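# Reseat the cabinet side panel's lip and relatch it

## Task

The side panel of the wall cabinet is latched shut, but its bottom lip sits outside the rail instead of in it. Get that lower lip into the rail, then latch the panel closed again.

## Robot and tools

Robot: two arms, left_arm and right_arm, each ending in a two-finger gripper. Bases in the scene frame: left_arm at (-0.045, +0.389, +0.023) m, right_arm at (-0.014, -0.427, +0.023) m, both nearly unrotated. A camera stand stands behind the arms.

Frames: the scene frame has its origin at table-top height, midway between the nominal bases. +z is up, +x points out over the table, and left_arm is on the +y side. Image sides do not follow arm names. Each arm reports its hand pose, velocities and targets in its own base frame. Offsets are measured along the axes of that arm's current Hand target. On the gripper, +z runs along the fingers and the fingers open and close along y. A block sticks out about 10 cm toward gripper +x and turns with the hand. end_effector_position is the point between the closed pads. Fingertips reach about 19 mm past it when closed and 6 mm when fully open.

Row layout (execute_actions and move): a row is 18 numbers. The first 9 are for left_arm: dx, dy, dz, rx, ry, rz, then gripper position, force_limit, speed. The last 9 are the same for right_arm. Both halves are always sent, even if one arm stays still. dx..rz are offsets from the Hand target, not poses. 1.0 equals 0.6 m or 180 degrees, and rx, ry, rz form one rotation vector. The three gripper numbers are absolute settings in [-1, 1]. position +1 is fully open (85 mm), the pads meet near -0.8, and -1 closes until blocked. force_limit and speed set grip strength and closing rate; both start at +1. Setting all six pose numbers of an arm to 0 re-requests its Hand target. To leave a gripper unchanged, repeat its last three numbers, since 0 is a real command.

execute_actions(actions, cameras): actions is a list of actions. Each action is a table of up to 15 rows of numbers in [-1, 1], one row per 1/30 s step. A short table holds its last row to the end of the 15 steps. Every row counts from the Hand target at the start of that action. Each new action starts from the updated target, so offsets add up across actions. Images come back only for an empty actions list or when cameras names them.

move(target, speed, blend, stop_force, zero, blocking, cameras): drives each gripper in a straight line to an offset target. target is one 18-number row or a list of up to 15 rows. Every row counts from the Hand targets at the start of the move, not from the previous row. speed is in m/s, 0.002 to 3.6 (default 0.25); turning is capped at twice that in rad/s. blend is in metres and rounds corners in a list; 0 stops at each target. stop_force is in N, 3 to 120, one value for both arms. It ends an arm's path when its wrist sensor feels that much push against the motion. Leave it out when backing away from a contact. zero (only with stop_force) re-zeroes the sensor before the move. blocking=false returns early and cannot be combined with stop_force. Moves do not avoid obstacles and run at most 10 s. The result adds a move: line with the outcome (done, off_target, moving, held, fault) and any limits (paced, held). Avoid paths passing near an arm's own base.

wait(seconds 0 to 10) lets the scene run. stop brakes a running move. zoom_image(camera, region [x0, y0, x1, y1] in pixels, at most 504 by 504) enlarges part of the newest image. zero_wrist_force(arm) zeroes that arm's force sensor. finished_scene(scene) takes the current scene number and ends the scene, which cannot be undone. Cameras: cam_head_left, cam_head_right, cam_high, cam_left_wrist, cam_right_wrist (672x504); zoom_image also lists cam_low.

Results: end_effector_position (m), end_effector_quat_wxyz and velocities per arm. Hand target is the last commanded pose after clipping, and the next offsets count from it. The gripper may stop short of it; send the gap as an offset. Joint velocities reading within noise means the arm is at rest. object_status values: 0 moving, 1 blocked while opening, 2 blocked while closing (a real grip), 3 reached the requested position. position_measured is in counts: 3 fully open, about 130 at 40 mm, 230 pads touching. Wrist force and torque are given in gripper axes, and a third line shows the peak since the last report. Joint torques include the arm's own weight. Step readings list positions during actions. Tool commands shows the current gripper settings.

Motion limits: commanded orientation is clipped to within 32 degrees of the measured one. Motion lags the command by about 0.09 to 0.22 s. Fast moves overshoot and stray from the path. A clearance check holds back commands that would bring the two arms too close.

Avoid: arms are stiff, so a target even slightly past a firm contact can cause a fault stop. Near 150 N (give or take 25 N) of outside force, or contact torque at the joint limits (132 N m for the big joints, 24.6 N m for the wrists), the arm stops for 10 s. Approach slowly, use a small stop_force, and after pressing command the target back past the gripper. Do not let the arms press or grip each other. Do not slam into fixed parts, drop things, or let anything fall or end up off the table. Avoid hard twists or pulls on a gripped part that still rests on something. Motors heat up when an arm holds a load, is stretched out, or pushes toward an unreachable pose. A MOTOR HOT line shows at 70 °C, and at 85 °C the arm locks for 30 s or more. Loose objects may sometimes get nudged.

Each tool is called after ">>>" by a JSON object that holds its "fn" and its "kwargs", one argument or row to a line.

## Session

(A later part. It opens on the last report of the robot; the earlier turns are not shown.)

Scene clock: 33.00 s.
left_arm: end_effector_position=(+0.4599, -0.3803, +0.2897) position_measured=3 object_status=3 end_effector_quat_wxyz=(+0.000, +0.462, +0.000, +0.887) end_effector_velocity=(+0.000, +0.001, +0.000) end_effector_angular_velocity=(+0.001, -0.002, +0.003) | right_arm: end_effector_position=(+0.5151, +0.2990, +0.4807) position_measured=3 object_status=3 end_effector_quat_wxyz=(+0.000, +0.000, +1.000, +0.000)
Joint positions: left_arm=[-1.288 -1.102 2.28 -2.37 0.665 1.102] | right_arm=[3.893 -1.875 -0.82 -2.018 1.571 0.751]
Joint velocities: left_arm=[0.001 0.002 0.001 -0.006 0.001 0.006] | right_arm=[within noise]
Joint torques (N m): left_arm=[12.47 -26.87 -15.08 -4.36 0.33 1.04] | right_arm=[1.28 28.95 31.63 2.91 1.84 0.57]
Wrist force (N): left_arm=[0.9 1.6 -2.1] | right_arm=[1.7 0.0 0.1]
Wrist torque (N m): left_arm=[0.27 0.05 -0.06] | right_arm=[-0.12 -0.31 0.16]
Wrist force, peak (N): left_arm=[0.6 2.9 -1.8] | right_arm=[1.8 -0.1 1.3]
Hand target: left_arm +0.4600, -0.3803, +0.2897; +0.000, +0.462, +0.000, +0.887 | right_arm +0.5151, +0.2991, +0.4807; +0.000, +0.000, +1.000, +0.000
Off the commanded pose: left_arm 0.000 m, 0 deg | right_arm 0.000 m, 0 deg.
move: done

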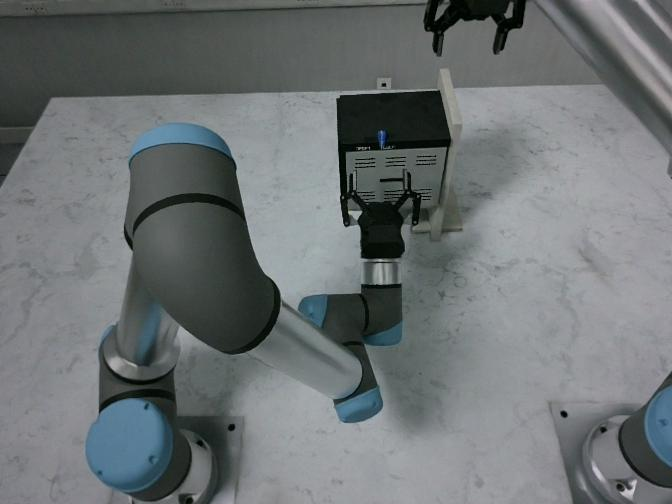

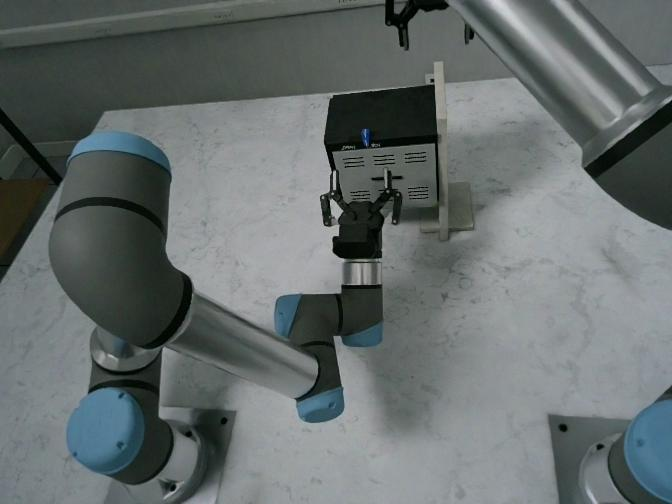

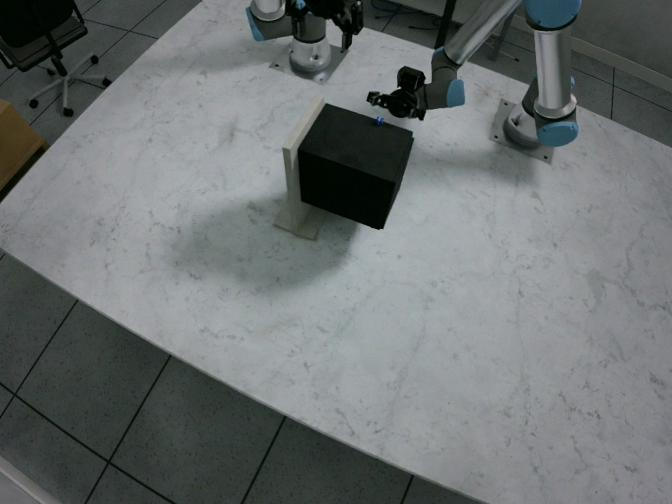

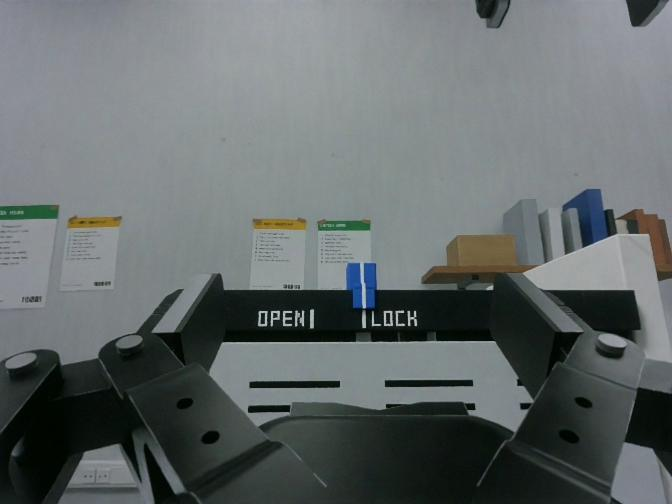

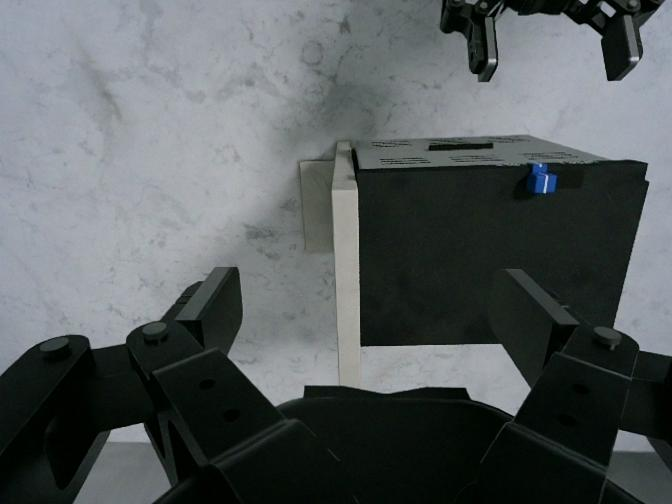

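>>> {"fn": "move", "kwargs": {
  "target": [-0.0763,0.0583,-0.0943,0.1524,-0.1524,-0.4831,0,0,0,0,0.2233,0.1,0,0,0,0,0,0],
  "speed": 0.3,
  "cameras": ["all"]
}}

>>> {"fn": "zoom_image", "kwargs": {
  "camera": "cam_left_wrist",
  "region": [150, 0, 560, 300]
}}

>>> {"fn": "zoom_image", "kwargs": {
  "camera": "cam_right_wrist",
  "region": [180, 60, 560, 340]
}}

Scene clock: 41.53 s.
left_arm: end_effector_position=(+0.4399, -0.4154, +0.2198) position_measured=128 object_status=3 end_effector_quat_wxyz=(+0.500, +0.500, +0.500, +0.500) | right_arm: end_effector_position=(+0.5150, +0.4331, +0.4208) position_measured=129 object_status=3 end_effector_quat_wxyz=(+0.000, +0.000, +1.000, +0.000)
Joint positions: left_arm=[-1.454 -1.26 1.943 -0.682 0.116 -1.574] | right_arm=[4.04 -2.039 -0.748 -1.925 1.571 0.898]
Joint torques (N m): left_arm=[12.01 -39.9 -3.82 0.9 1.79 -0.5] | right_arm=[-9.26 48.53 9.66 1.45 -1.99 -2.11]
Wrist force (N): left_arm=[1.2 0.1 -4.0] | right_arm=[1.3 -0.2 0.1]
Wrist torque (N m): left_arm=[0.01 -0.15 -0.18] | right_arm=[-0.13 -0.26 0.12]
Wrist force, peak (N): left_arm=[1.5 0.1 -4.3] | right_arm=[2.0 0.2 0.2]
Hand target: left_arm +0.4399, -0.4153, +0.2198; +0.500, +0.500, +0.501, +0.500 | right_arm +0.5150, +0.4331, +0.4208; +0.000, +0.000, +1.000, +0.000
Off the commanded pose: left_arm 0.000 m, 0 deg | right_arm 0.000 m, 0 deg.
move: done

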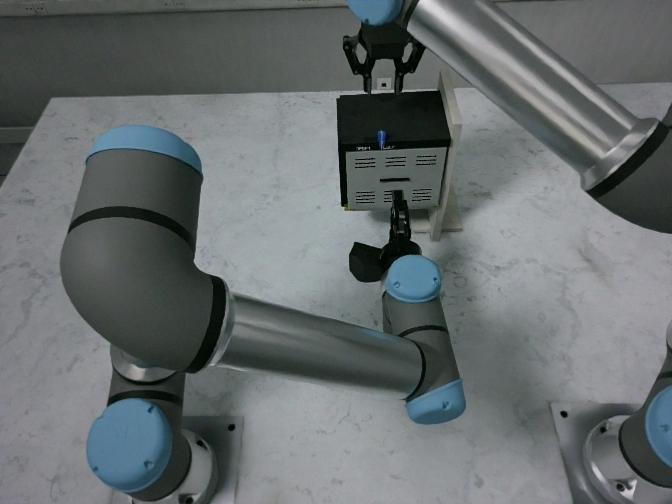

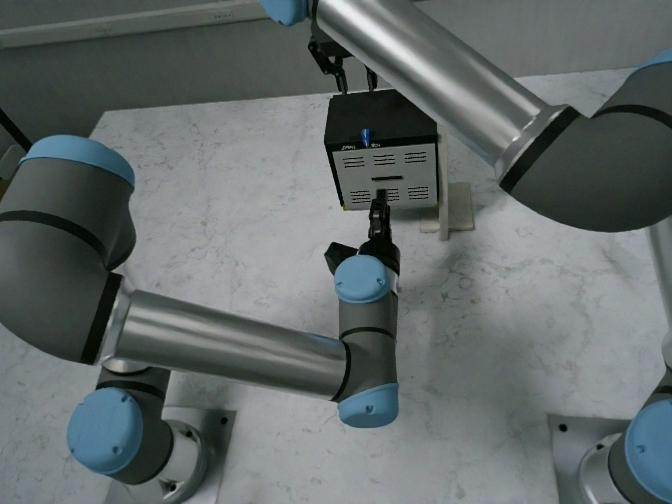

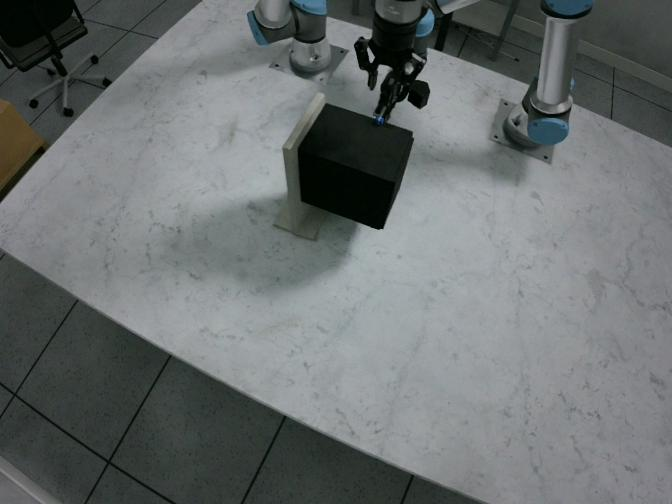

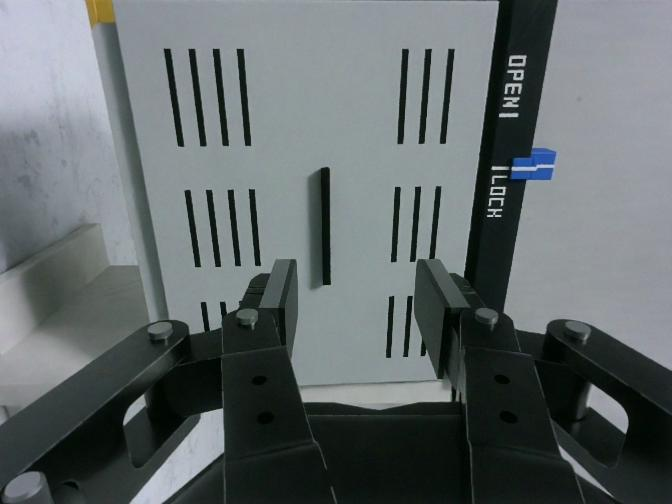

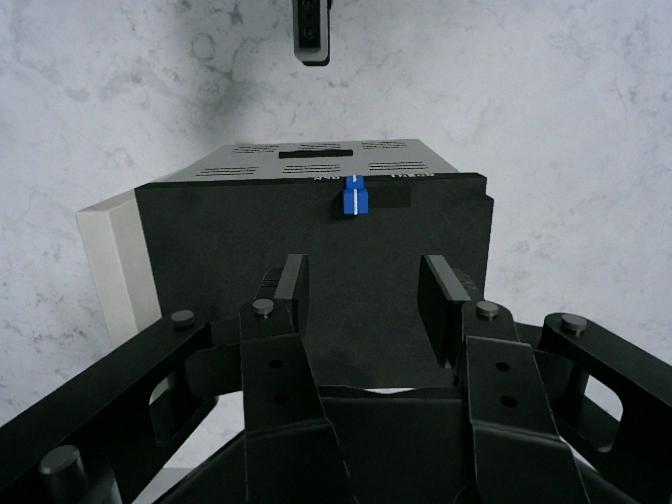

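Scaled by 1.229 from the camera's 672x504 image, which has a finer 960x720 frame.

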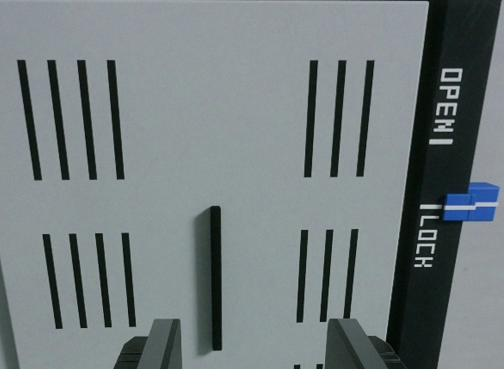

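Scaled by 1.326 from the camera's 672x504 image, which has a finer 960x720 frame.

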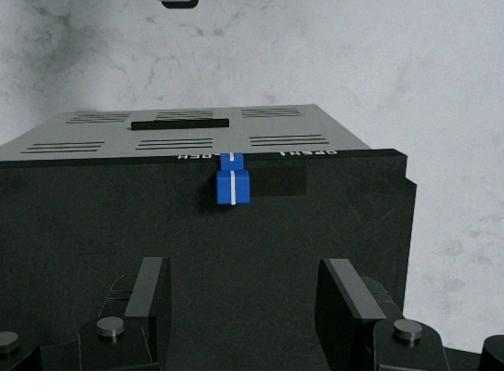

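>>> {"fn": "move", "kwargs": {
  "target": [0,-0.0213,0.0833,0,0,0,0,0,0,0.01,0.005,0.143,0,0,0,0,0,0],
  "speed": 0.12,
  "stop_force": 12,
  "cameras": ["cam_left_wrist","cam_right_wrist","cam_head_right"]
}}

>>> {"fn": "zoom_image", "kwargs": {
  "camera": "cam_left_wrist",
  "region": [220, 60, 500, 320]
}}

>>> {"fn": "zoom_image", "kwargs": {
  "camera": "cam_right_wrist",
  "region": [220, 160, 500, 400]
}}

Scene clock: 46.93 s.
left_arm: end_effector_position=(+0.4899, -0.4153, +0.2070) position_measured=128 object_status=3 end_effector_quat_wxyz=(+0.500, +0.500, +0.501, +0.500) | right_arm: end_effector_position=(+0.5090, +0.4361, +0.3350) position_measured=129 object_status=3 end_effector_quat_wxyz=(+0.000, +0.000, +1.000, +0.000)
Joint positions: left_arm=[-1.344 -1.195 1.889 -0.69 0.227 -1.576] | right_arm=[4.05 -1.974 -1.069 -1.669 1.571 0.908]
Joint torques (N m): left_arm=[-11.77 -44.21 -4.14 1.19 1.07 -0.92] | right_arm=[-9.66 35.41 11.24 4.25 -2.22 -2.16]
Wrist force (N): left_arm=[1.1 0.1 -3.8] | right_arm=[0.9 0.2 0.0]
Wrist torque (N m): left_arm=[0.01 -0.11 -0.05] | right_arm=[-0.11 -0.20 0.08]
Wrist force, peak (N): left_arm=[1.6 0.2 -5.0] | right_arm=[1.3 -0.6 -2.4]
Hand target: left_arm +0.4899, -0.4153, +0.2070; +0.500, +0.500, +0.501, +0.500 | right_arm +0.5090, +0.4361, +0.3350; +0.000, +0.000, +1.000, +0.000
Off the commanded pose: left_arm 0.000 m, 0 deg | right_arm 0.000 m, 0 deg.
move: done
Images, in order (width x height): cam_head_right 672x504, cam_left_wrist 672x504, cam_right_wrist 672x504.

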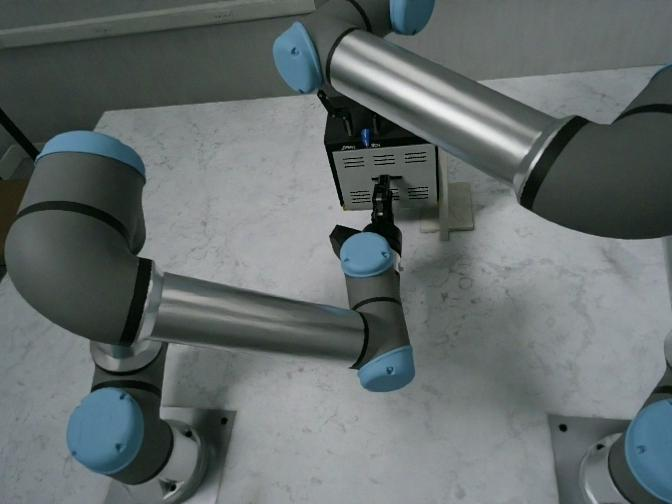

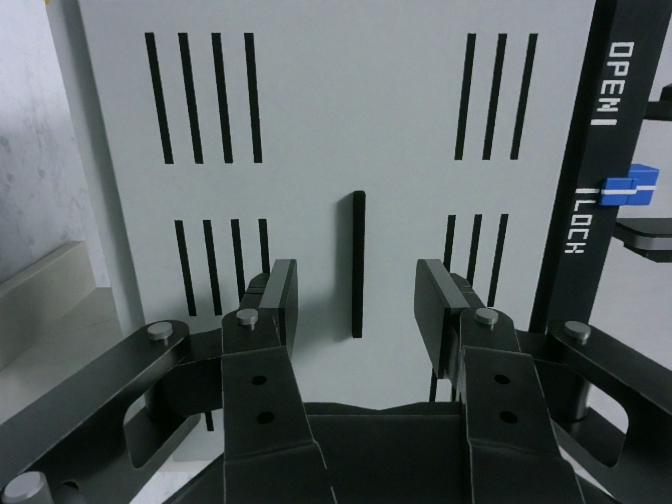

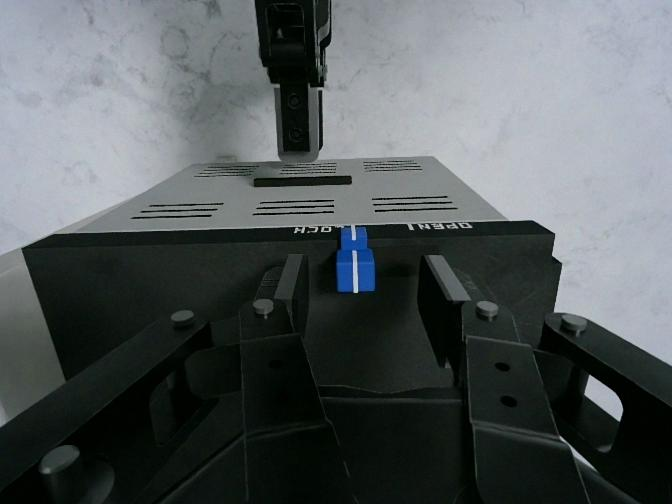

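Scaled by 1.800 from the camera's 672x504 image, which has a finer 960x720 frame.

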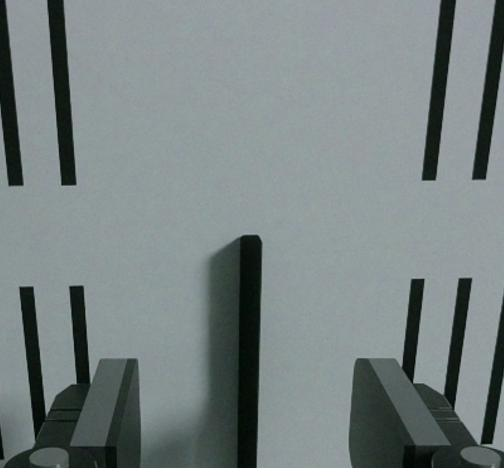

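Scaled by 1.800 from the camera's 672x504 image, which has a finer 960x720 frame.

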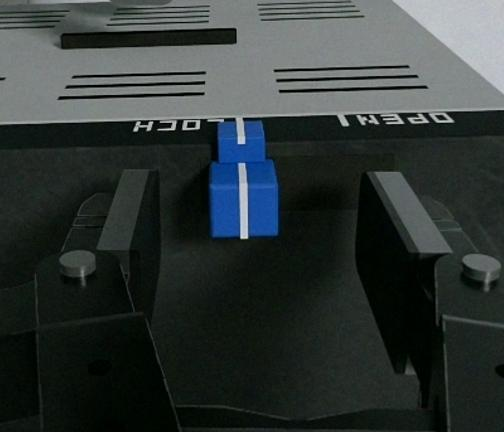

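>>> {"fn": "move", "kwargs": {
  "target": [-0.005,0.001,0.07,0,0,0,-0.4,-1,0,0,0,0.01,0,0,0,0,0,0],
  "speed": 0.02,
  "stop_force": 5,
  "cameras": ["cam_left_wrist","cam_right_wrist"]
}}

>>> {"fn": "zoom_image", "kwargs": {
  "camera": "cam_left_wrist",
  "region": [260, 160, 460, 360]
}}

Scene clock: 51.13 s.
left_arm: end_effector_position=(+0.5049, -0.4164, +0.2072) position_measured=179 object_status=3 end_effector_quat_wxyz=(+0.500, +0.500, +0.501, +0.500) | right_arm: end_effector_position=(+0.5090, +0.4361, +0.3290) position_measured=129 object_status=3 end_effector_quat_wxyz=(+0.000, +0.000, +1.000, +0.000)
Joint positions: left_arm=[-1.313 -1.178 1.863 -0.681 0.258 -1.575] | right_arm=[4.05 -1.973 -1.086 -1.653 1.571 0.908]
Joint torques (N m): left_arm=[-8.33 -44.37 -4.63 1.03 -2.72 -1.89] | right_arm=[-8.8 46.71 25.4 2.13 -2.11 -2.05]
Wrist force (N): left_arm=[0.6 0.6 -11.4] | right_arm=[1.2 0.0 0.2]
Wrist torque (N m): left_arm=[0.05 -0.08 -0.13] | right_arm=[-0.14 -0.26 0.08]
Wrist force, peak (N): left_arm=[14.6 6.0 -87.0] | right_arm=[1.4 -0.1 0.6]
Hand target: left_arm +0.5049, -0.4164, +0.2072; +0.500, +0.500, +0.501, +0.500 (not the last commanded pose) | right_arm +0.5090, +0.4361, +0.3290; +0.000, +0.000, +1.000, +0.000
Off the commanded pose: left_arm 0.027 m, 0 deg | right_arm 0.000 m, 0 deg.
move: contact (left_arm)
Images, in order (width x height): cam_left_wrist 672x504, cam_right_wrist 672x504.

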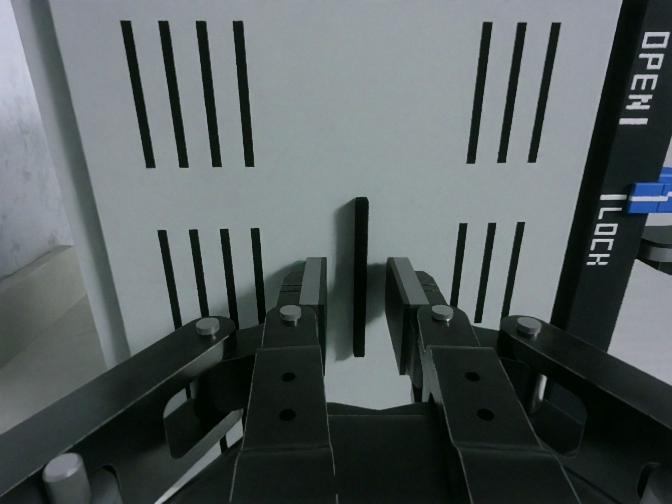

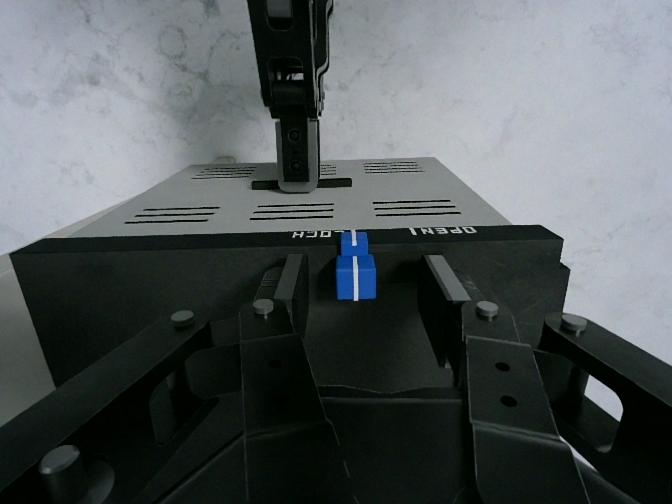

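Scaled by 2.520 from the camera's 672x504 image, which has a finer 960x720 frame.

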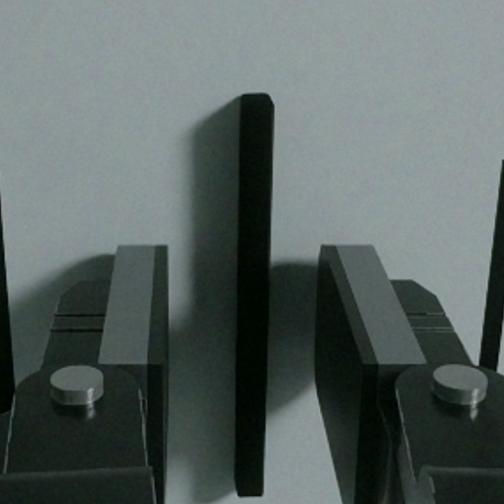

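>>> {"fn": "move", "kwargs": {
  "target": [0,0.001,-0.0075,0,0,0,-0.4,-1,0,0,0,0,0,0,0,0,0,0],
  "speed": 0.05
}}

>>> {"fn": "execute_actions", "kwargs": {
  "actions": [
    [[0,0,0,0,0,0,-1,-0.5,-1,0,0,0,0,0,0,-1,-1,-1]],
    [[0,0,0,0,0,0,-1,-0.5,-1,0,0,0,0,0,0,-1,-1,-1]],
    [[0,0,0,0,0,0,-1,-0.5,-1,0,0,0,0,0,0,-1,-1,-1]]
  ],
  "cameras": ["cam_left_wrist","cam_right_wrist"]
}}

Scene clock: 52.50 s.
left_arm: end_effector_position=(+0.5002, -0.4164, +0.2078) position_measured=179 object_status=3 end_effector_quat_wxyz=(+0.500, +0.500, +0.501, +0.500) | right_arm: end_effector_position=(+0.5090, +0.4361, +0.3290) position_measured=129 object_status=3 end_effector_quat_wxyz=(+0.000, +0.000, +1.000, +0.000)
Joint positions: left_arm=[-1.322 -1.184 1.87 -0.682 0.248 -1.576] | right_arm=[4.05 -1.973 -1.086 -1.653 1.571 0.908]
Joint torques (N m): left_arm=[5.44 -34.76 -12.82 -1.61 -0.19 -1.57] | right_arm=[-7.53 44.47 35.19 1.78 -1.98 -1.78]
Wrist force (N): left_arm=[1.3 -0.2 -3.6] | right_arm=[1.2 0.1 0.1]
Wrist torque (N m): left_arm=[-0.03 -0.15 -0.12] | right_arm=[-0.14 -0.27 0.08]
Wrist force, peak (N): left_arm=[0.9 0.4 -11.8] | right_arm=[1.4 0.0 0.3]
Hand target: left_arm +0.5004, -0.4164, +0.2078; +0.500, +0.500, +0.501, +0.500 | right_arm +0.5090, +0.4361, +0.3290; +0.000, +0.000, +1.000, +0.000
Off the commanded pose: left_arm 0.000 m, 0 deg | right_arm 0.000 m, 0 deg.
move: done

Scene clock: 54.20 s.
left_arm: end_effector_position=(+0.5004, -0.4164, +0.2078) position_measured=230 object_status=3 end_effector_quat_wxyz=(+0.500, +0.500, +0.501, +0.500) | right_arm: end_effector_position=(+0.5090, +0.4361, +0.3290) position_measured=196 object_status=2 end_effector_quat_wxyz=(+0.000, +0.000, +1.000, +0.000)
Joint positions: left_arm=[-1.322 -1.184 1.87 -0.682 0.249 -1.576] | right_arm=[4.05 -1.973 -1.086 -1.653 1.571 0.908]
Joint torques (N m): left_arm=[12.7 -28.32 -32.27 -0.35 2.23 1.46] | right_arm=[-6.93 42.03 31.76 4.05 -1.17 -1.44]
Wrist force (N): left_arm=[1.4 -0.4 -3.7] | right_arm=[3.8 -2.7 -3.9]
Wrist torque (N m): left_arm=[-0.06 -0.15 -0.12] | right_arm=[-0.11 -0.30 -0.03]
Wrist force, peak (N): left_arm=[1.3 -0.3 -4.0] | right_arm=[3.6 -3.0 -4.4]
Hand target: left_arm +0.5004, -0.4164, +0.2078; +0.500, +0.500, +0.501, +0.500 | right_arm +0.5090, +0.4361, +0.3290; +0.000, +0.000, +1.000, +0.000
Off the commanded pose: left_arm 0.000 m, 0 deg | right_arm 0.000 m, 0 deg.
Step readings (end_effector_position of left_arm | right_arm):
0: (+0.5002, -0.4164, +0.2078) | (+0.5090, +0.4361, +0.3290)
1: (+0.5002, -0.4164, +0.2078) | (+0.5090, +0.4361, +0.3290)
2: (+0.5003, -0.4164, +0.2078) | (+0.5090, +0.4361, +0.3290)
4: (+0.5003, -0.4163, +0.2078) | (+0.5090, +0.4361, +0.3290)
8: (+0.5003, -0.4163, +0.2078) | (+0.5090, +0.4361, +0.3290)
15: (+0.5003, -0.4163, +0.2077) | (+0.5090, +0.4361, +0.3290)
16: (+0.5003, -0.4163, +0.2077) | (+0.5090, +0.4361, +0.3290)
17: (+0.5003, -0.4163, +0.2077) | (+0.5090, +0.4361, +0.3290)
19: (+0.5003, -0.4163, +0.2078) | (+0.5090, +0.4361, +0.3290)
23: (+0.5003, -0.4164, +0.2078) | (+0.5090, +0.4361, +0.3290)
30: (+0.5004, -0.4164, +0.2078) | (+0.5090, +0.4361, +0.3290)
31: (+0.5004, -0.4164, +0.2078) | (+0.5090, +0.4361, +0.3290)
32: (+0.5004, -0.4164, +0.2078) | (+0.5090, +0.4361, +0.3290)
34: (+0.5004, -0.4164, +0.2078) | (+0.5090, +0.4361, +0.3290)
38: (+0.5004, -0.4164, +0.2078) | (+0.5090, +0.4361, +0.3290)
45: (+0.5004, -0.4164, +0.2078) | (+0.5090, +0.4361, +0.3290)
Images, in order (width x height): cam_left_wrist 672x504, cam_right_wrist 672x504.

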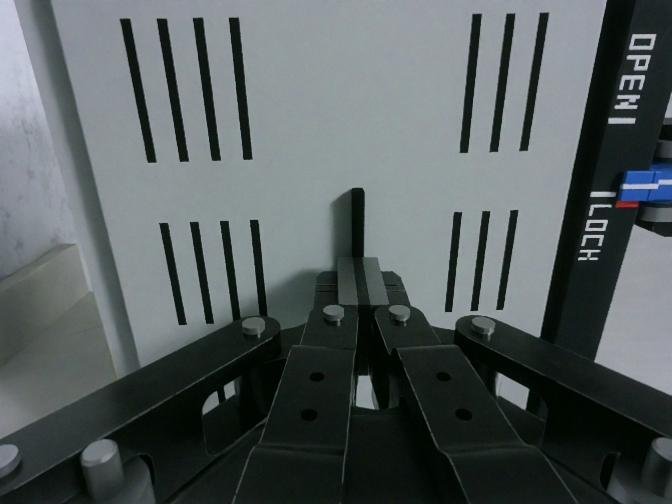

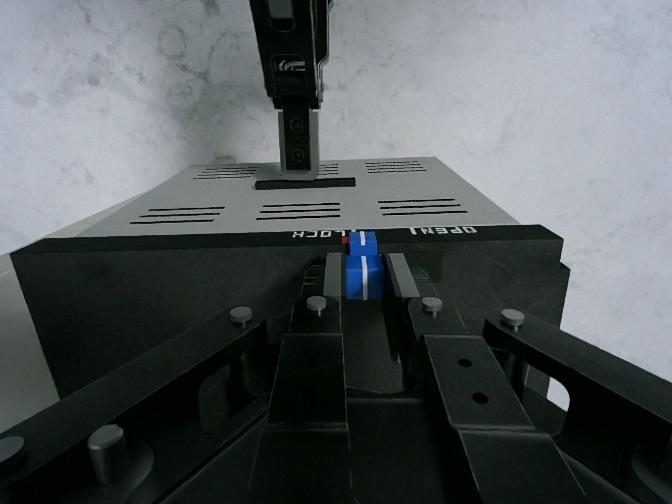

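>>> {"fn": "zoom_image", "kwargs": {
  "camera": "cam_left_wrist",
  "region": [280, 170, 440, 340]
}}

>>> {"fn": "zoom_image", "kwargs": {
  "camera": "cam_right_wrist",
  "region": [220, 120, 440, 260]
}}

Scaled by 2.965 from the camera's 672x504 image, which has a finer 960x720 frame.

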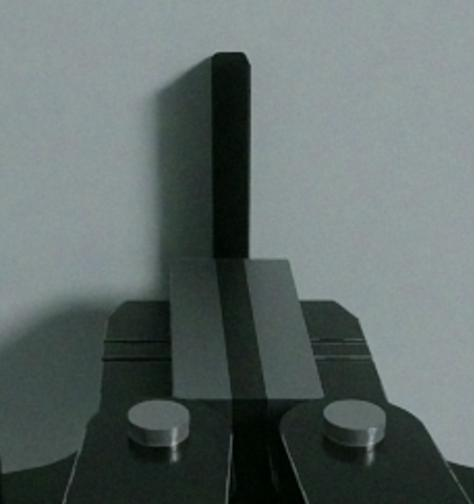

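Scaled by 2.291 from the camera's 672x504 image, which has a finer 960x720 frame.

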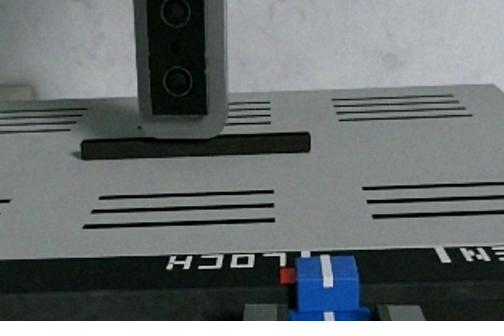

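>>> {"fn": "execute_actions", "kwargs": {
  "actions": [
    [[0,0,0,0,0,0,-0.45,-1,0,0,0,0,0,0,0,-1,-1,-1]],
    [[0,0,0,0,0,0,-0.45,-1,0,0,0,0,0,0,0,-1,-1,-1]]
  ]
}}

>>> {"fn": "move", "kwargs": {
  "target": [0,0.001,0.02,0,0,0,-0.45,-1,0,0,0,0,0,0,0,-1,-1,-1],
  "speed": 0.004,
  "stop_force": 5,
  "cameras": ["cam_left_wrist","cam_right_wrist"]
}}

>>> {"fn": "zoom_image", "kwargs": {
  "camera": "cam_right_wrist",
  "region": [220, 120, 440, 260]
}}

Scene clock: 57.97 s.
left_arm: end_effector_position=(+0.5004, -0.4164, +0.2078) position_measured=186 object_status=3 end_effector_quat_wxyz=(+0.500, +0.500, +0.501, +0.500) | right_arm: end_effector_position=(+0.5090, +0.4361, +0.3290) position_measured=196 object_status=2 end_effector_quat_wxyz=(+0.000, +0.000, +1.000, +0.000)
Joint positions: left_arm=[-1.322 -1.184 1.87 -0.682 0.249 -1.576] | right_arm=[4.05 -1.973 -1.086 -1.653 1.571 0.908]
Joint torques (N m): left_arm=[12.14 -28.89 -31.54 0.69 2.16 1.3] | right_arm=[-4.26 36.6 14.88 4.32 2.27 -0.83]
Wrist force (N): left_arm=[1.4 -0.4 -3.6] | right_arm=[3.7 -2.9 -4.0]
Wrist torque (N m): left_arm=[-0.07 -0.16 -0.12] | right_arm=[-0.12 -0.32 -0.03]
Wrist force, peak (N): left_arm=[1.2 -0.4 -3.9] | right_arm=[3.6 -3.1 -4.7]
Hand target: left_arm +0.5004, -0.4164, +0.2078; +0.500, +0.500, +0.501, +0.500 | right_arm +0.5090, +0.4361, +0.3290; +0.000, +0.000, +1.000, +0.000
Off the commanded pose: left_arm 0.000 m, 0 deg | right_arm 0.000 m, 0 deg.
Step readings (end_effector_position of left_arm | right_arm):
0: (+0.5004, -0.4164, +0.2078) | (+0.5090, +0.4361, +0.3290)
1: (+0.5004, -0.4164, +0.2078) | (+0.5090, +0.4361, +0.3290)
2: (+0.5004, -0.4164, +0.2078) | (+0.5090, +0.4361, +0.3290)
4: (+0.5004, -0.4164, +0.2078) | (+0.5090, +0.4361, +0.3290)
8: (+0.5004, -0.4164, +0.2078) | (+0.5090, +0.4361, +0.3290)
15: (+0.5004, -0.4164, +0.2078) | (+0.5090, +0.4361, +0.3290)
16: (+0.5004, -0.4164, +0.2078) | (+0.5090, +0.4361, +0.3290)
17: (+0.5004, -0.4164, +0.2078) | (+0.5090, +0.4361, +0.3290)
19: (+0.5004, -0.4164, +0.2078) | (+0.5090, +0.4361, +0.3290)
23: (+0.5004, -0.4164, +0.2078) | (+0.5090, +0.4361, +0.3290)
30: (+0.5004, -0.4164, +0.2078) | (+0.5090, +0.4361, +0.3290)

Scene clock: 60.13 s.
left_arm: end_effector_position=(+0.5049, -0.4164, +0.2080) position_measured=186 object_status=3 end_effector_quat_wxyz=(+0.500, +0.500, +0.501, +0.500) | right_arm: end_effector_position=(+0.5090, +0.4361, +0.3290) position_measured=196 object_status=2 end_effector_quat_wxyz=(+0.000, +0.000, +1.000, +0.000)
Joint positions: left_arm=[-1.313 -1.18 1.863 -0.679 0.258 -1.575] | right_arm=[4.05 -1.973 -1.086 -1.653 1.571 0.908]
Joint torques (N m): left_arm=[-8.04 -45.03 -4.5 -1.84 -2.46 0.87] | right_arm=[-3.08 36.26 11.79 4.33 2.29 -0.54]
Wrist force (N): left_arm=[1.6 -0.2 -12.8] | right_arm=[3.3 -2.8 -4.0]
Wrist torque (N m): left_arm=[0.07 -0.08 -0.12] | right_arm=[-0.13 -0.31 -0.03]
Wrist force, peak (N): left_arm=[3.6 -0.3 -19.7] | right_arm=[3.9 -3.0 -4.4]
Hand target: left_arm +0.5048, -0.4164, +0.2080; +0.500, +0.500, +0.501, +0.500 (not the last commanded pose) | right_arm +0.5090, +0.4361, +0.3290; +0.000, +0.000, +1.000, +0.000
Off the commanded pose: left_arm 0.008 m, 0 deg | right_arm 0.000 m, 0 deg.
move: contact (left_arm)
Images, in order (width x height): cam_left_wrist 672x504, cam_right_wrist 672x504.

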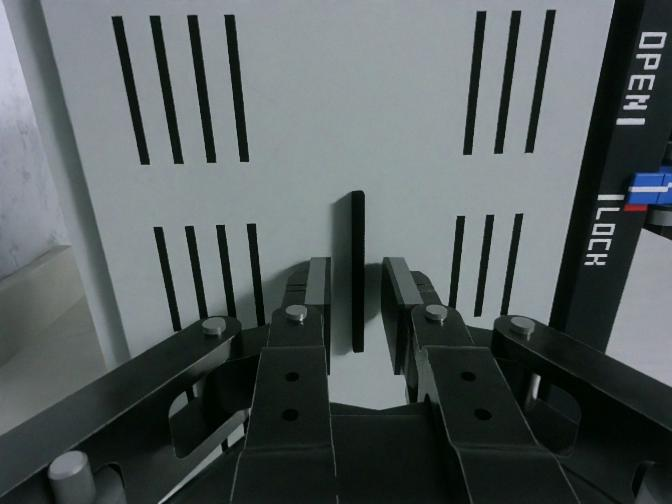

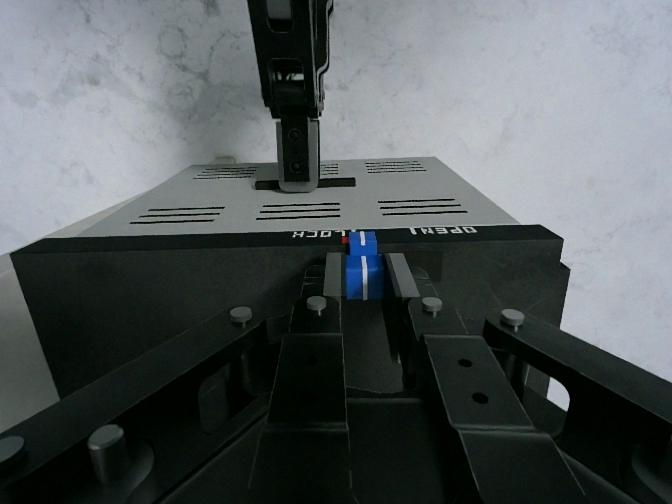

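Scaled by 2.291 from the camera's 672x504 image, which has a finer 960x720 frame.

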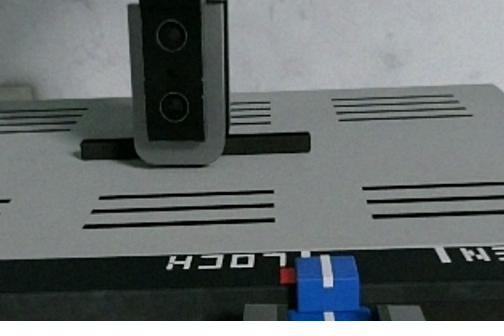

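>>> {"fn": "move", "kwargs": {
  "target": [0,0.0,-0.0025,0,0,0,-0.45,-1,0,0,0,0,0,0,0,-1,-1,-1],
  "speed": 0.02
}}

>>> {"fn": "execute_actions", "kwargs": {
  "actions": [
    [[0,0,0,0,0,0,-1,0,-1,0,0,0,0,0,0,-1,-1,-1]],
    [[0,0,0,0,0,0,-1,0,-1,0,0,0,0,0,0,-1,-1,-1]],
    [[0,0,0,0,0,0,-1,0,-1,0,0,0,0,0,0,-1,-1,-1]]
  ],
  "cameras": ["cam_left_wrist","cam_right_wrist"]
}}

>>> {"fn": "zoom_image", "kwargs": {
  "camera": "cam_right_wrist",
  "region": [220, 120, 440, 260]
}}

Scene clock: 61.37 s.
left_arm: end_effector_position=(+0.5033, -0.4164, +0.2080) position_measured=186 object_status=3 end_effector_quat_wxyz=(+0.500, +0.500, +0.501, +0.500) | right_arm: end_effector_position=(+0.5090, +0.4361, +0.3290) position_measured=196 object_status=2 end_effector_quat_wxyz=(+0.000, +0.000, +1.000, +0.000)
Joint positions: left_arm=[-1.316 -1.181 1.865 -0.68 0.255 -1.575] | right_arm=[4.05 -1.973 -1.086 -1.653 1.571 0.908]
Joint torques (N m): left_arm=[-6.36 -42.25 -7.09 -1.55 -2.07 -1.61] | right_arm=[-1.93 35.64 11.69 4.46 2.24 -0.19]
Wrist force (N): left_arm=[1.4 -0.5 -3.8] | right_arm=[3.9 -2.7 -3.8]
Wrist torque (N m): left_arm=[-0.06 -0.16 -0.12] | right_arm=[-0.12 -0.32 -0.03]
Wrist force, peak (N): left_arm=[1.7 -0.4 -12.8] | right_arm=[3.6 -2.8 -4.6]
Hand target: left_arm +0.5033, -0.4164, +0.2080; +0.500, +0.500, +0.501, +0.500 | right_arm +0.5090, +0.4361, +0.3290; +0.000, +0.000, +1.000, +0.000
Off the commanded pose: left_arm 0.000 m, 0 deg | right_arm 0.000 m, 0 deg.
move: done

Scene clock: 63.07 s.
left_arm: end_effector_position=(+0.5033, -0.4164, +0.2080) position_measured=225 object_status=2 end_effector_quat_wxyz=(+0.500, +0.500, +0.501, +0.500) | right_arm: end_effector_position=(+0.5090, +0.4361, +0.3290) position_measured=196 object_status=2 end_effector_quat_wxyz=(+0.000, +0.000, +1.000, +0.000)
Joint positions: left_arm=[-1.316 -1.181 1.865 -0.68 0.255 -1.576] | right_arm=[4.05 -1.973 -1.086 -1.653 1.571 0.908]
Joint torques (N m): left_arm=[9.77 -13.07 -24.01 2.52 2.99 -1.63] | right_arm=[-1.19 35.88 11.61 4.23 2.17 -0.05]
Wrist force (N): left_arm=[5.9 26.6 -13.5] | right_arm=[2.5 -4.3 -2.4]
Wrist torque (N m): left_arm=[-0.34 -0.19 -0.28] | right_arm=[-0.12 -0.27 -0.04]
Wrist force, peak (N): left_arm=[5.0 27.5 -13.1] | right_arm=[4.7 -4.1 -3.1]
Hand target: left_arm +0.5033, -0.4164, +0.2080; +0.500, +0.500, +0.501, +0.500 | right_arm +0.5090, +0.4361, +0.3290; +0.000, +0.000, +1.000, +0.000
Off the commanded pose: left_arm 0.000 m, 0 deg | right_arm 0.000 m, 0 deg.
Step readings (end_effector_position of left_arm | right_arm):
0: (+0.5033, -0.4164, +0.2080) | (+0.5090, +0.4361, +0.3290)
1: (+0.5033, -0.4164, +0.2080) | (+0.5090, +0.4361, +0.3290)
2: (+0.5033, -0.4164, +0.2080) | (+0.5090, +0.4361, +0.3290)
4: (+0.5033, -0.4164, +0.2080) | (+0.5090, +0.4361, +0.3290)
8: (+0.5033, -0.4164, +0.2080) | (+0.5090, +0.4361, +0.3290)
15: (+0.5033, -0.4164, +0.2080) | (+0.5090, +0.4361, +0.3290)
16: (+0.5033, -0.4164, +0.2080) | (+0.5090, +0.4361, +0.3290)
17: (+0.5033, -0.4164, +0.2080) | (+0.5090, +0.4361, +0.3290)
19: (+0.5033, -0.4164, +0.2080) | (+0.5090, +0.4361, +0.3290)
23: (+0.5033, -0.4164, +0.2080) | (+0.5090, +0.4361, +0.3290)
30: (+0.5033, -0.4163, +0.2080) | (+0.5090, +0.4361, +0.3290)
31: (+0.5033, -0.4163, +0.2080) | (+0.5090, +0.4361, +0.3290)
32: (+0.5033, -0.4163, +0.2080) | (+0.5090, +0.4361, +0.3290)
34: (+0.5033, -0.4164, +0.2080) | (+0.5090, +0.4361, +0.3290)
38: (+0.5033, -0.4164, +0.2080) | (+0.5090, +0.4361, +0.3290)
45: (+0.5033, -0.4164, +0.2080) | (+0.5090, +0.4361, +0.3290)
Images, in order (width x height): cam_left_wrist 672x504, cam_right_wrist 672x504.

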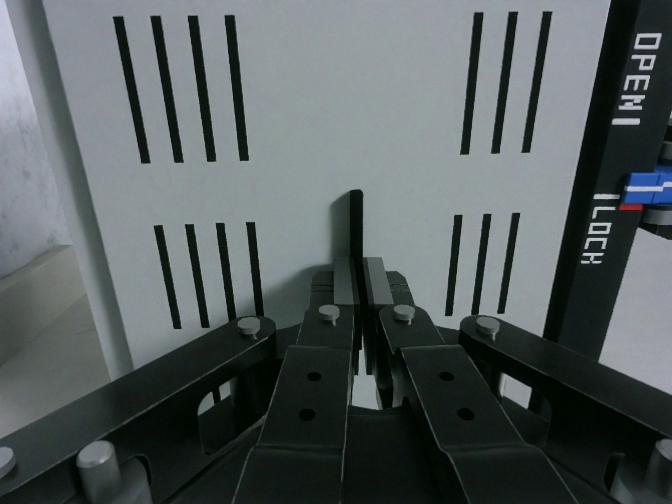

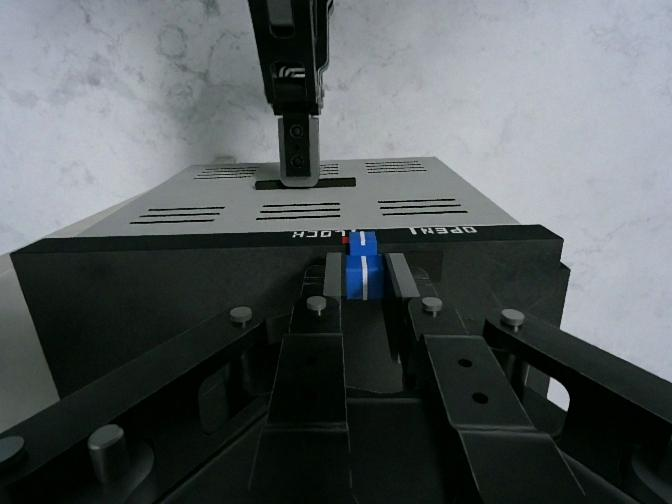

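Scaled by 2.291 from the camera's 672x504 image, which has a finer 960x720 frame.

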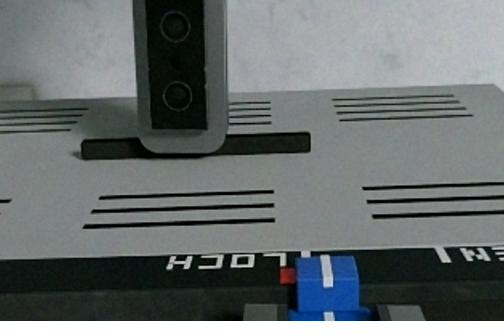

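>>> {"fn": "move", "kwargs": {
  "target": [0,0.001,0,0,0,0,-1,0,-1,0,0.04,0,0,0,0,-1,-1,-1],
  "speed": 0.02,
  "stop_force": 20,
  "cameras": ["cam_left_wrist","cam_right_wrist"]
}}

>>> {"fn": "zoom_image", "kwargs": {
  "camera": "cam_right_wrist",
  "region": [220, 120, 520, 310]
}}

>>> {"fn": "zoom_image", "kwargs": {
  "camera": "cam_left_wrist",
  "region": [500, 0, 672, 300]
}}

Scene clock: 65.67 s.
left_arm: end_effector_position=(+0.5033, -0.4164, +0.2082) position_measured=225 object_status=2 end_effector_quat_wxyz=(+0.500, +0.500, +0.501, +0.500) | right_arm: end_effector_position=(+0.5089, +0.4582, +0.3290) position_measured=196 object_status=2 end_effector_quat_wxyz=(+0.000, +0.000, +1.000, +0.000)
Joint positions: left_arm=[-1.316 -1.182 1.865 -0.679 0.255 -1.576] | right_arm=[4.07 -2.013 -1.028 -1.671 1.571 0.928]
Joint torques (N m): left_arm=[8.24 -31.79 -24.8 -1.94 -2.58 -1.64] | right_arm=[-6.08 30.09 18.01 10.18 2.2 -2.18]
Wrist force (N): left_arm=[0.9 -3.5 -4.0] | right_arm=[22.8 -24.5 -8.2]
Wrist torque (N m): left_arm=[0.08 -0.11 -0.13] | right_arm=[0.00 -0.58 0.01]
Wrist force, peak (N): left_arm=[5.6 27.8 -13.7] | right_arm=[25.2 -35.5 -10.9]
Hand target: left_arm +0.5033, -0.4163, +0.2082; +0.500, +0.500, +0.501, +0.500 | right_arm +0.5089, +0.4582, +0.3290; +0.000, +0.000, +1.000, +0.000 (not the last commanded pose)
Off the commanded pose: left_arm 0.000 m, 0 deg | right_arm 0.002 m, 0 deg.
move: contact (left_arm, right_arm)
Images, in order (width x height): cam_left_wrist 672x504, cam_right_wrist 672x504.

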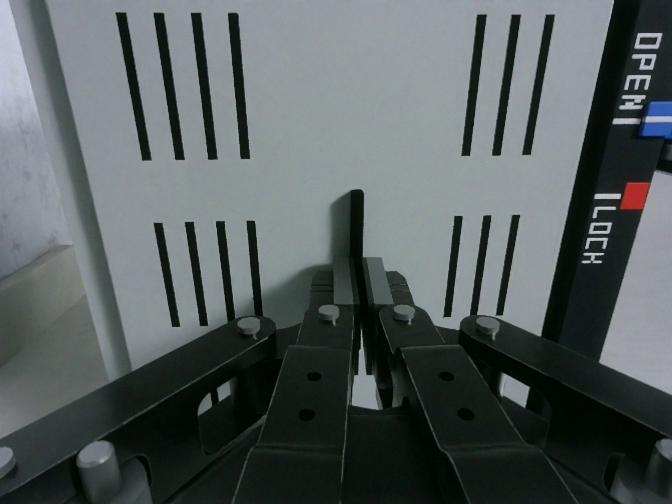

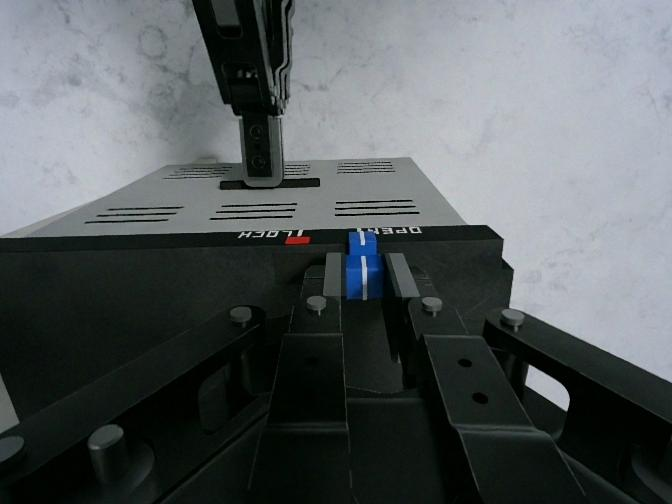

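Scaled by 1.680 from the camera's 672x504 image, which has a finer 960x720 frame.

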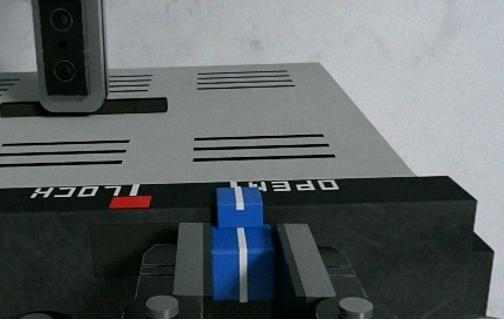

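Scaled by 1.680 from the camera's 672x504 image, which has a finer 960x720 frame.

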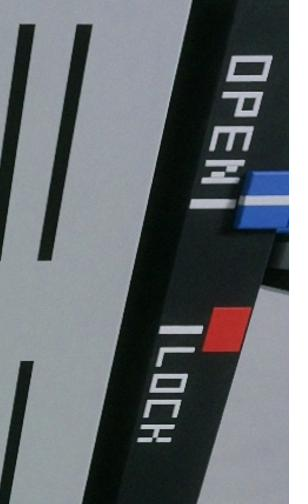

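>>> {"fn": "move", "kwargs": {
  "target": [0,0,-0.01,0,0,0,-1,0,-1,0,-0.0015,0,0,0,0,-1,-1,-1],
  "speed": 0.01,
  "stop_force": 10,
  "cameras": ["cam_left_wrist","cam_right_wrist","cam_head_left"]
}}

>>> {"fn": "zoom_image", "kwargs": {
  "camera": "cam_right_wrist",
  "region": [0, 140, 520, 310]
}}

>>> {"fn": "zoom_image", "kwargs": {
  "camera": "cam_left_wrist",
  "region": [500, 0, 672, 300]
}}

Scene clock: 68.73 s.
left_arm: end_effector_position=(+0.4973, -0.4164, +0.2083) position_measured=225 object_status=2 end_effector_quat_wxyz=(+0.500, +0.500, +0.501, +0.500) | right_arm: end_effector_position=(+0.5089, +0.4576, +0.3290) position_measured=196 object_status=2 end_effector_quat_wxyz=(+0.000, +0.000, +1.000, +0.000)
Joint positions: left_arm=[-1.328 -1.188 1.874 -0.682 0.242 -1.576] | right_arm=[4.07 -2.012 -1.03 -1.671 1.571 0.928]
Joint torques (N m): left_arm=[12.55 -30.14 -33.39 0.5 2.25 1.4] | right_arm=[7.41 29.01 36.56 6.99 0.27 1.88]
Wrist force (N): left_arm=[1.0 -3.8 -3.8] | right_arm=[22.0 -14.0 -7.5]
Wrist torque (N m): left_arm=[0.07 -0.10 -0.12] | right_arm=[-0.05 -0.64 0.04]
Wrist force, peak (N): left_arm=[1.0 -4.1 -4.1] | right_arm=[23.3 -24.5 -8.8]
Hand target: left_arm +0.4973, -0.4164, +0.2082; +0.500, +0.500, +0.501, +0.500 | right_arm +0.5089, +0.4576, +0.3290; +0.000, +0.000, +1.000, +0.000
Off the commanded pose: left_arm 0.000 m, 0 deg | right_arm 0.000 m, 0 deg.
move: contact (right_arm)
Images, in order (width x height): cam_head_left 672x504, cam_left_wrist 672x504, cam_right_wrist 672x504.

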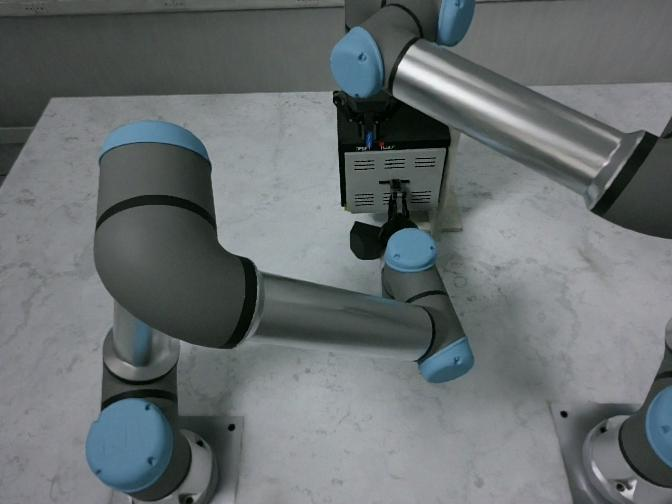

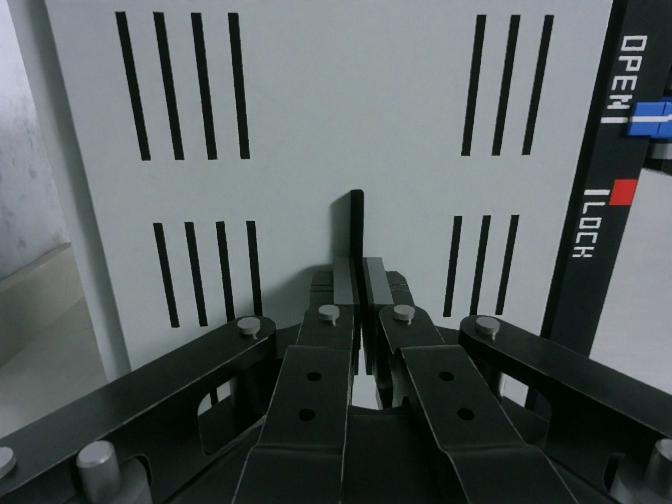

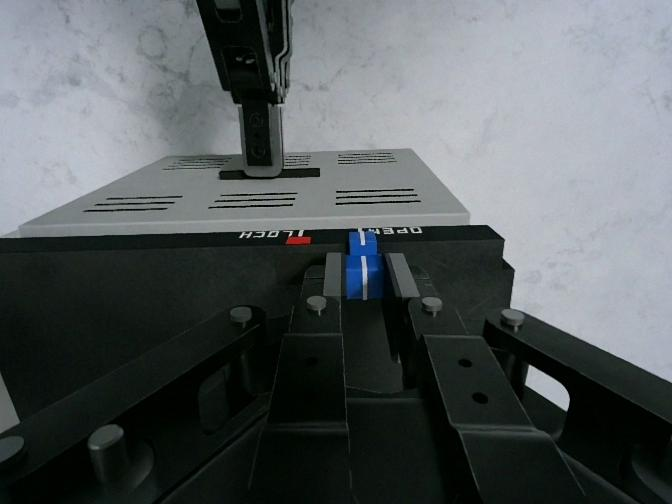

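Region (0, 140, 520, 310) is 520x170 pixels. A region can be at most 504 by 504 pixels.

Scaled by 1.680 from the camera's 672x504 image, which has a finer 960x720 frame.

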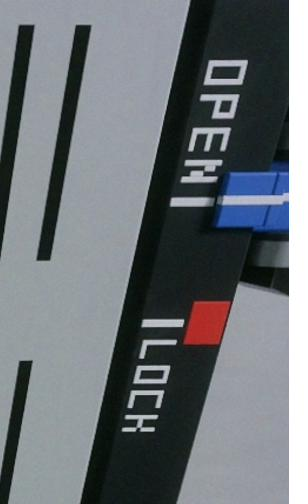

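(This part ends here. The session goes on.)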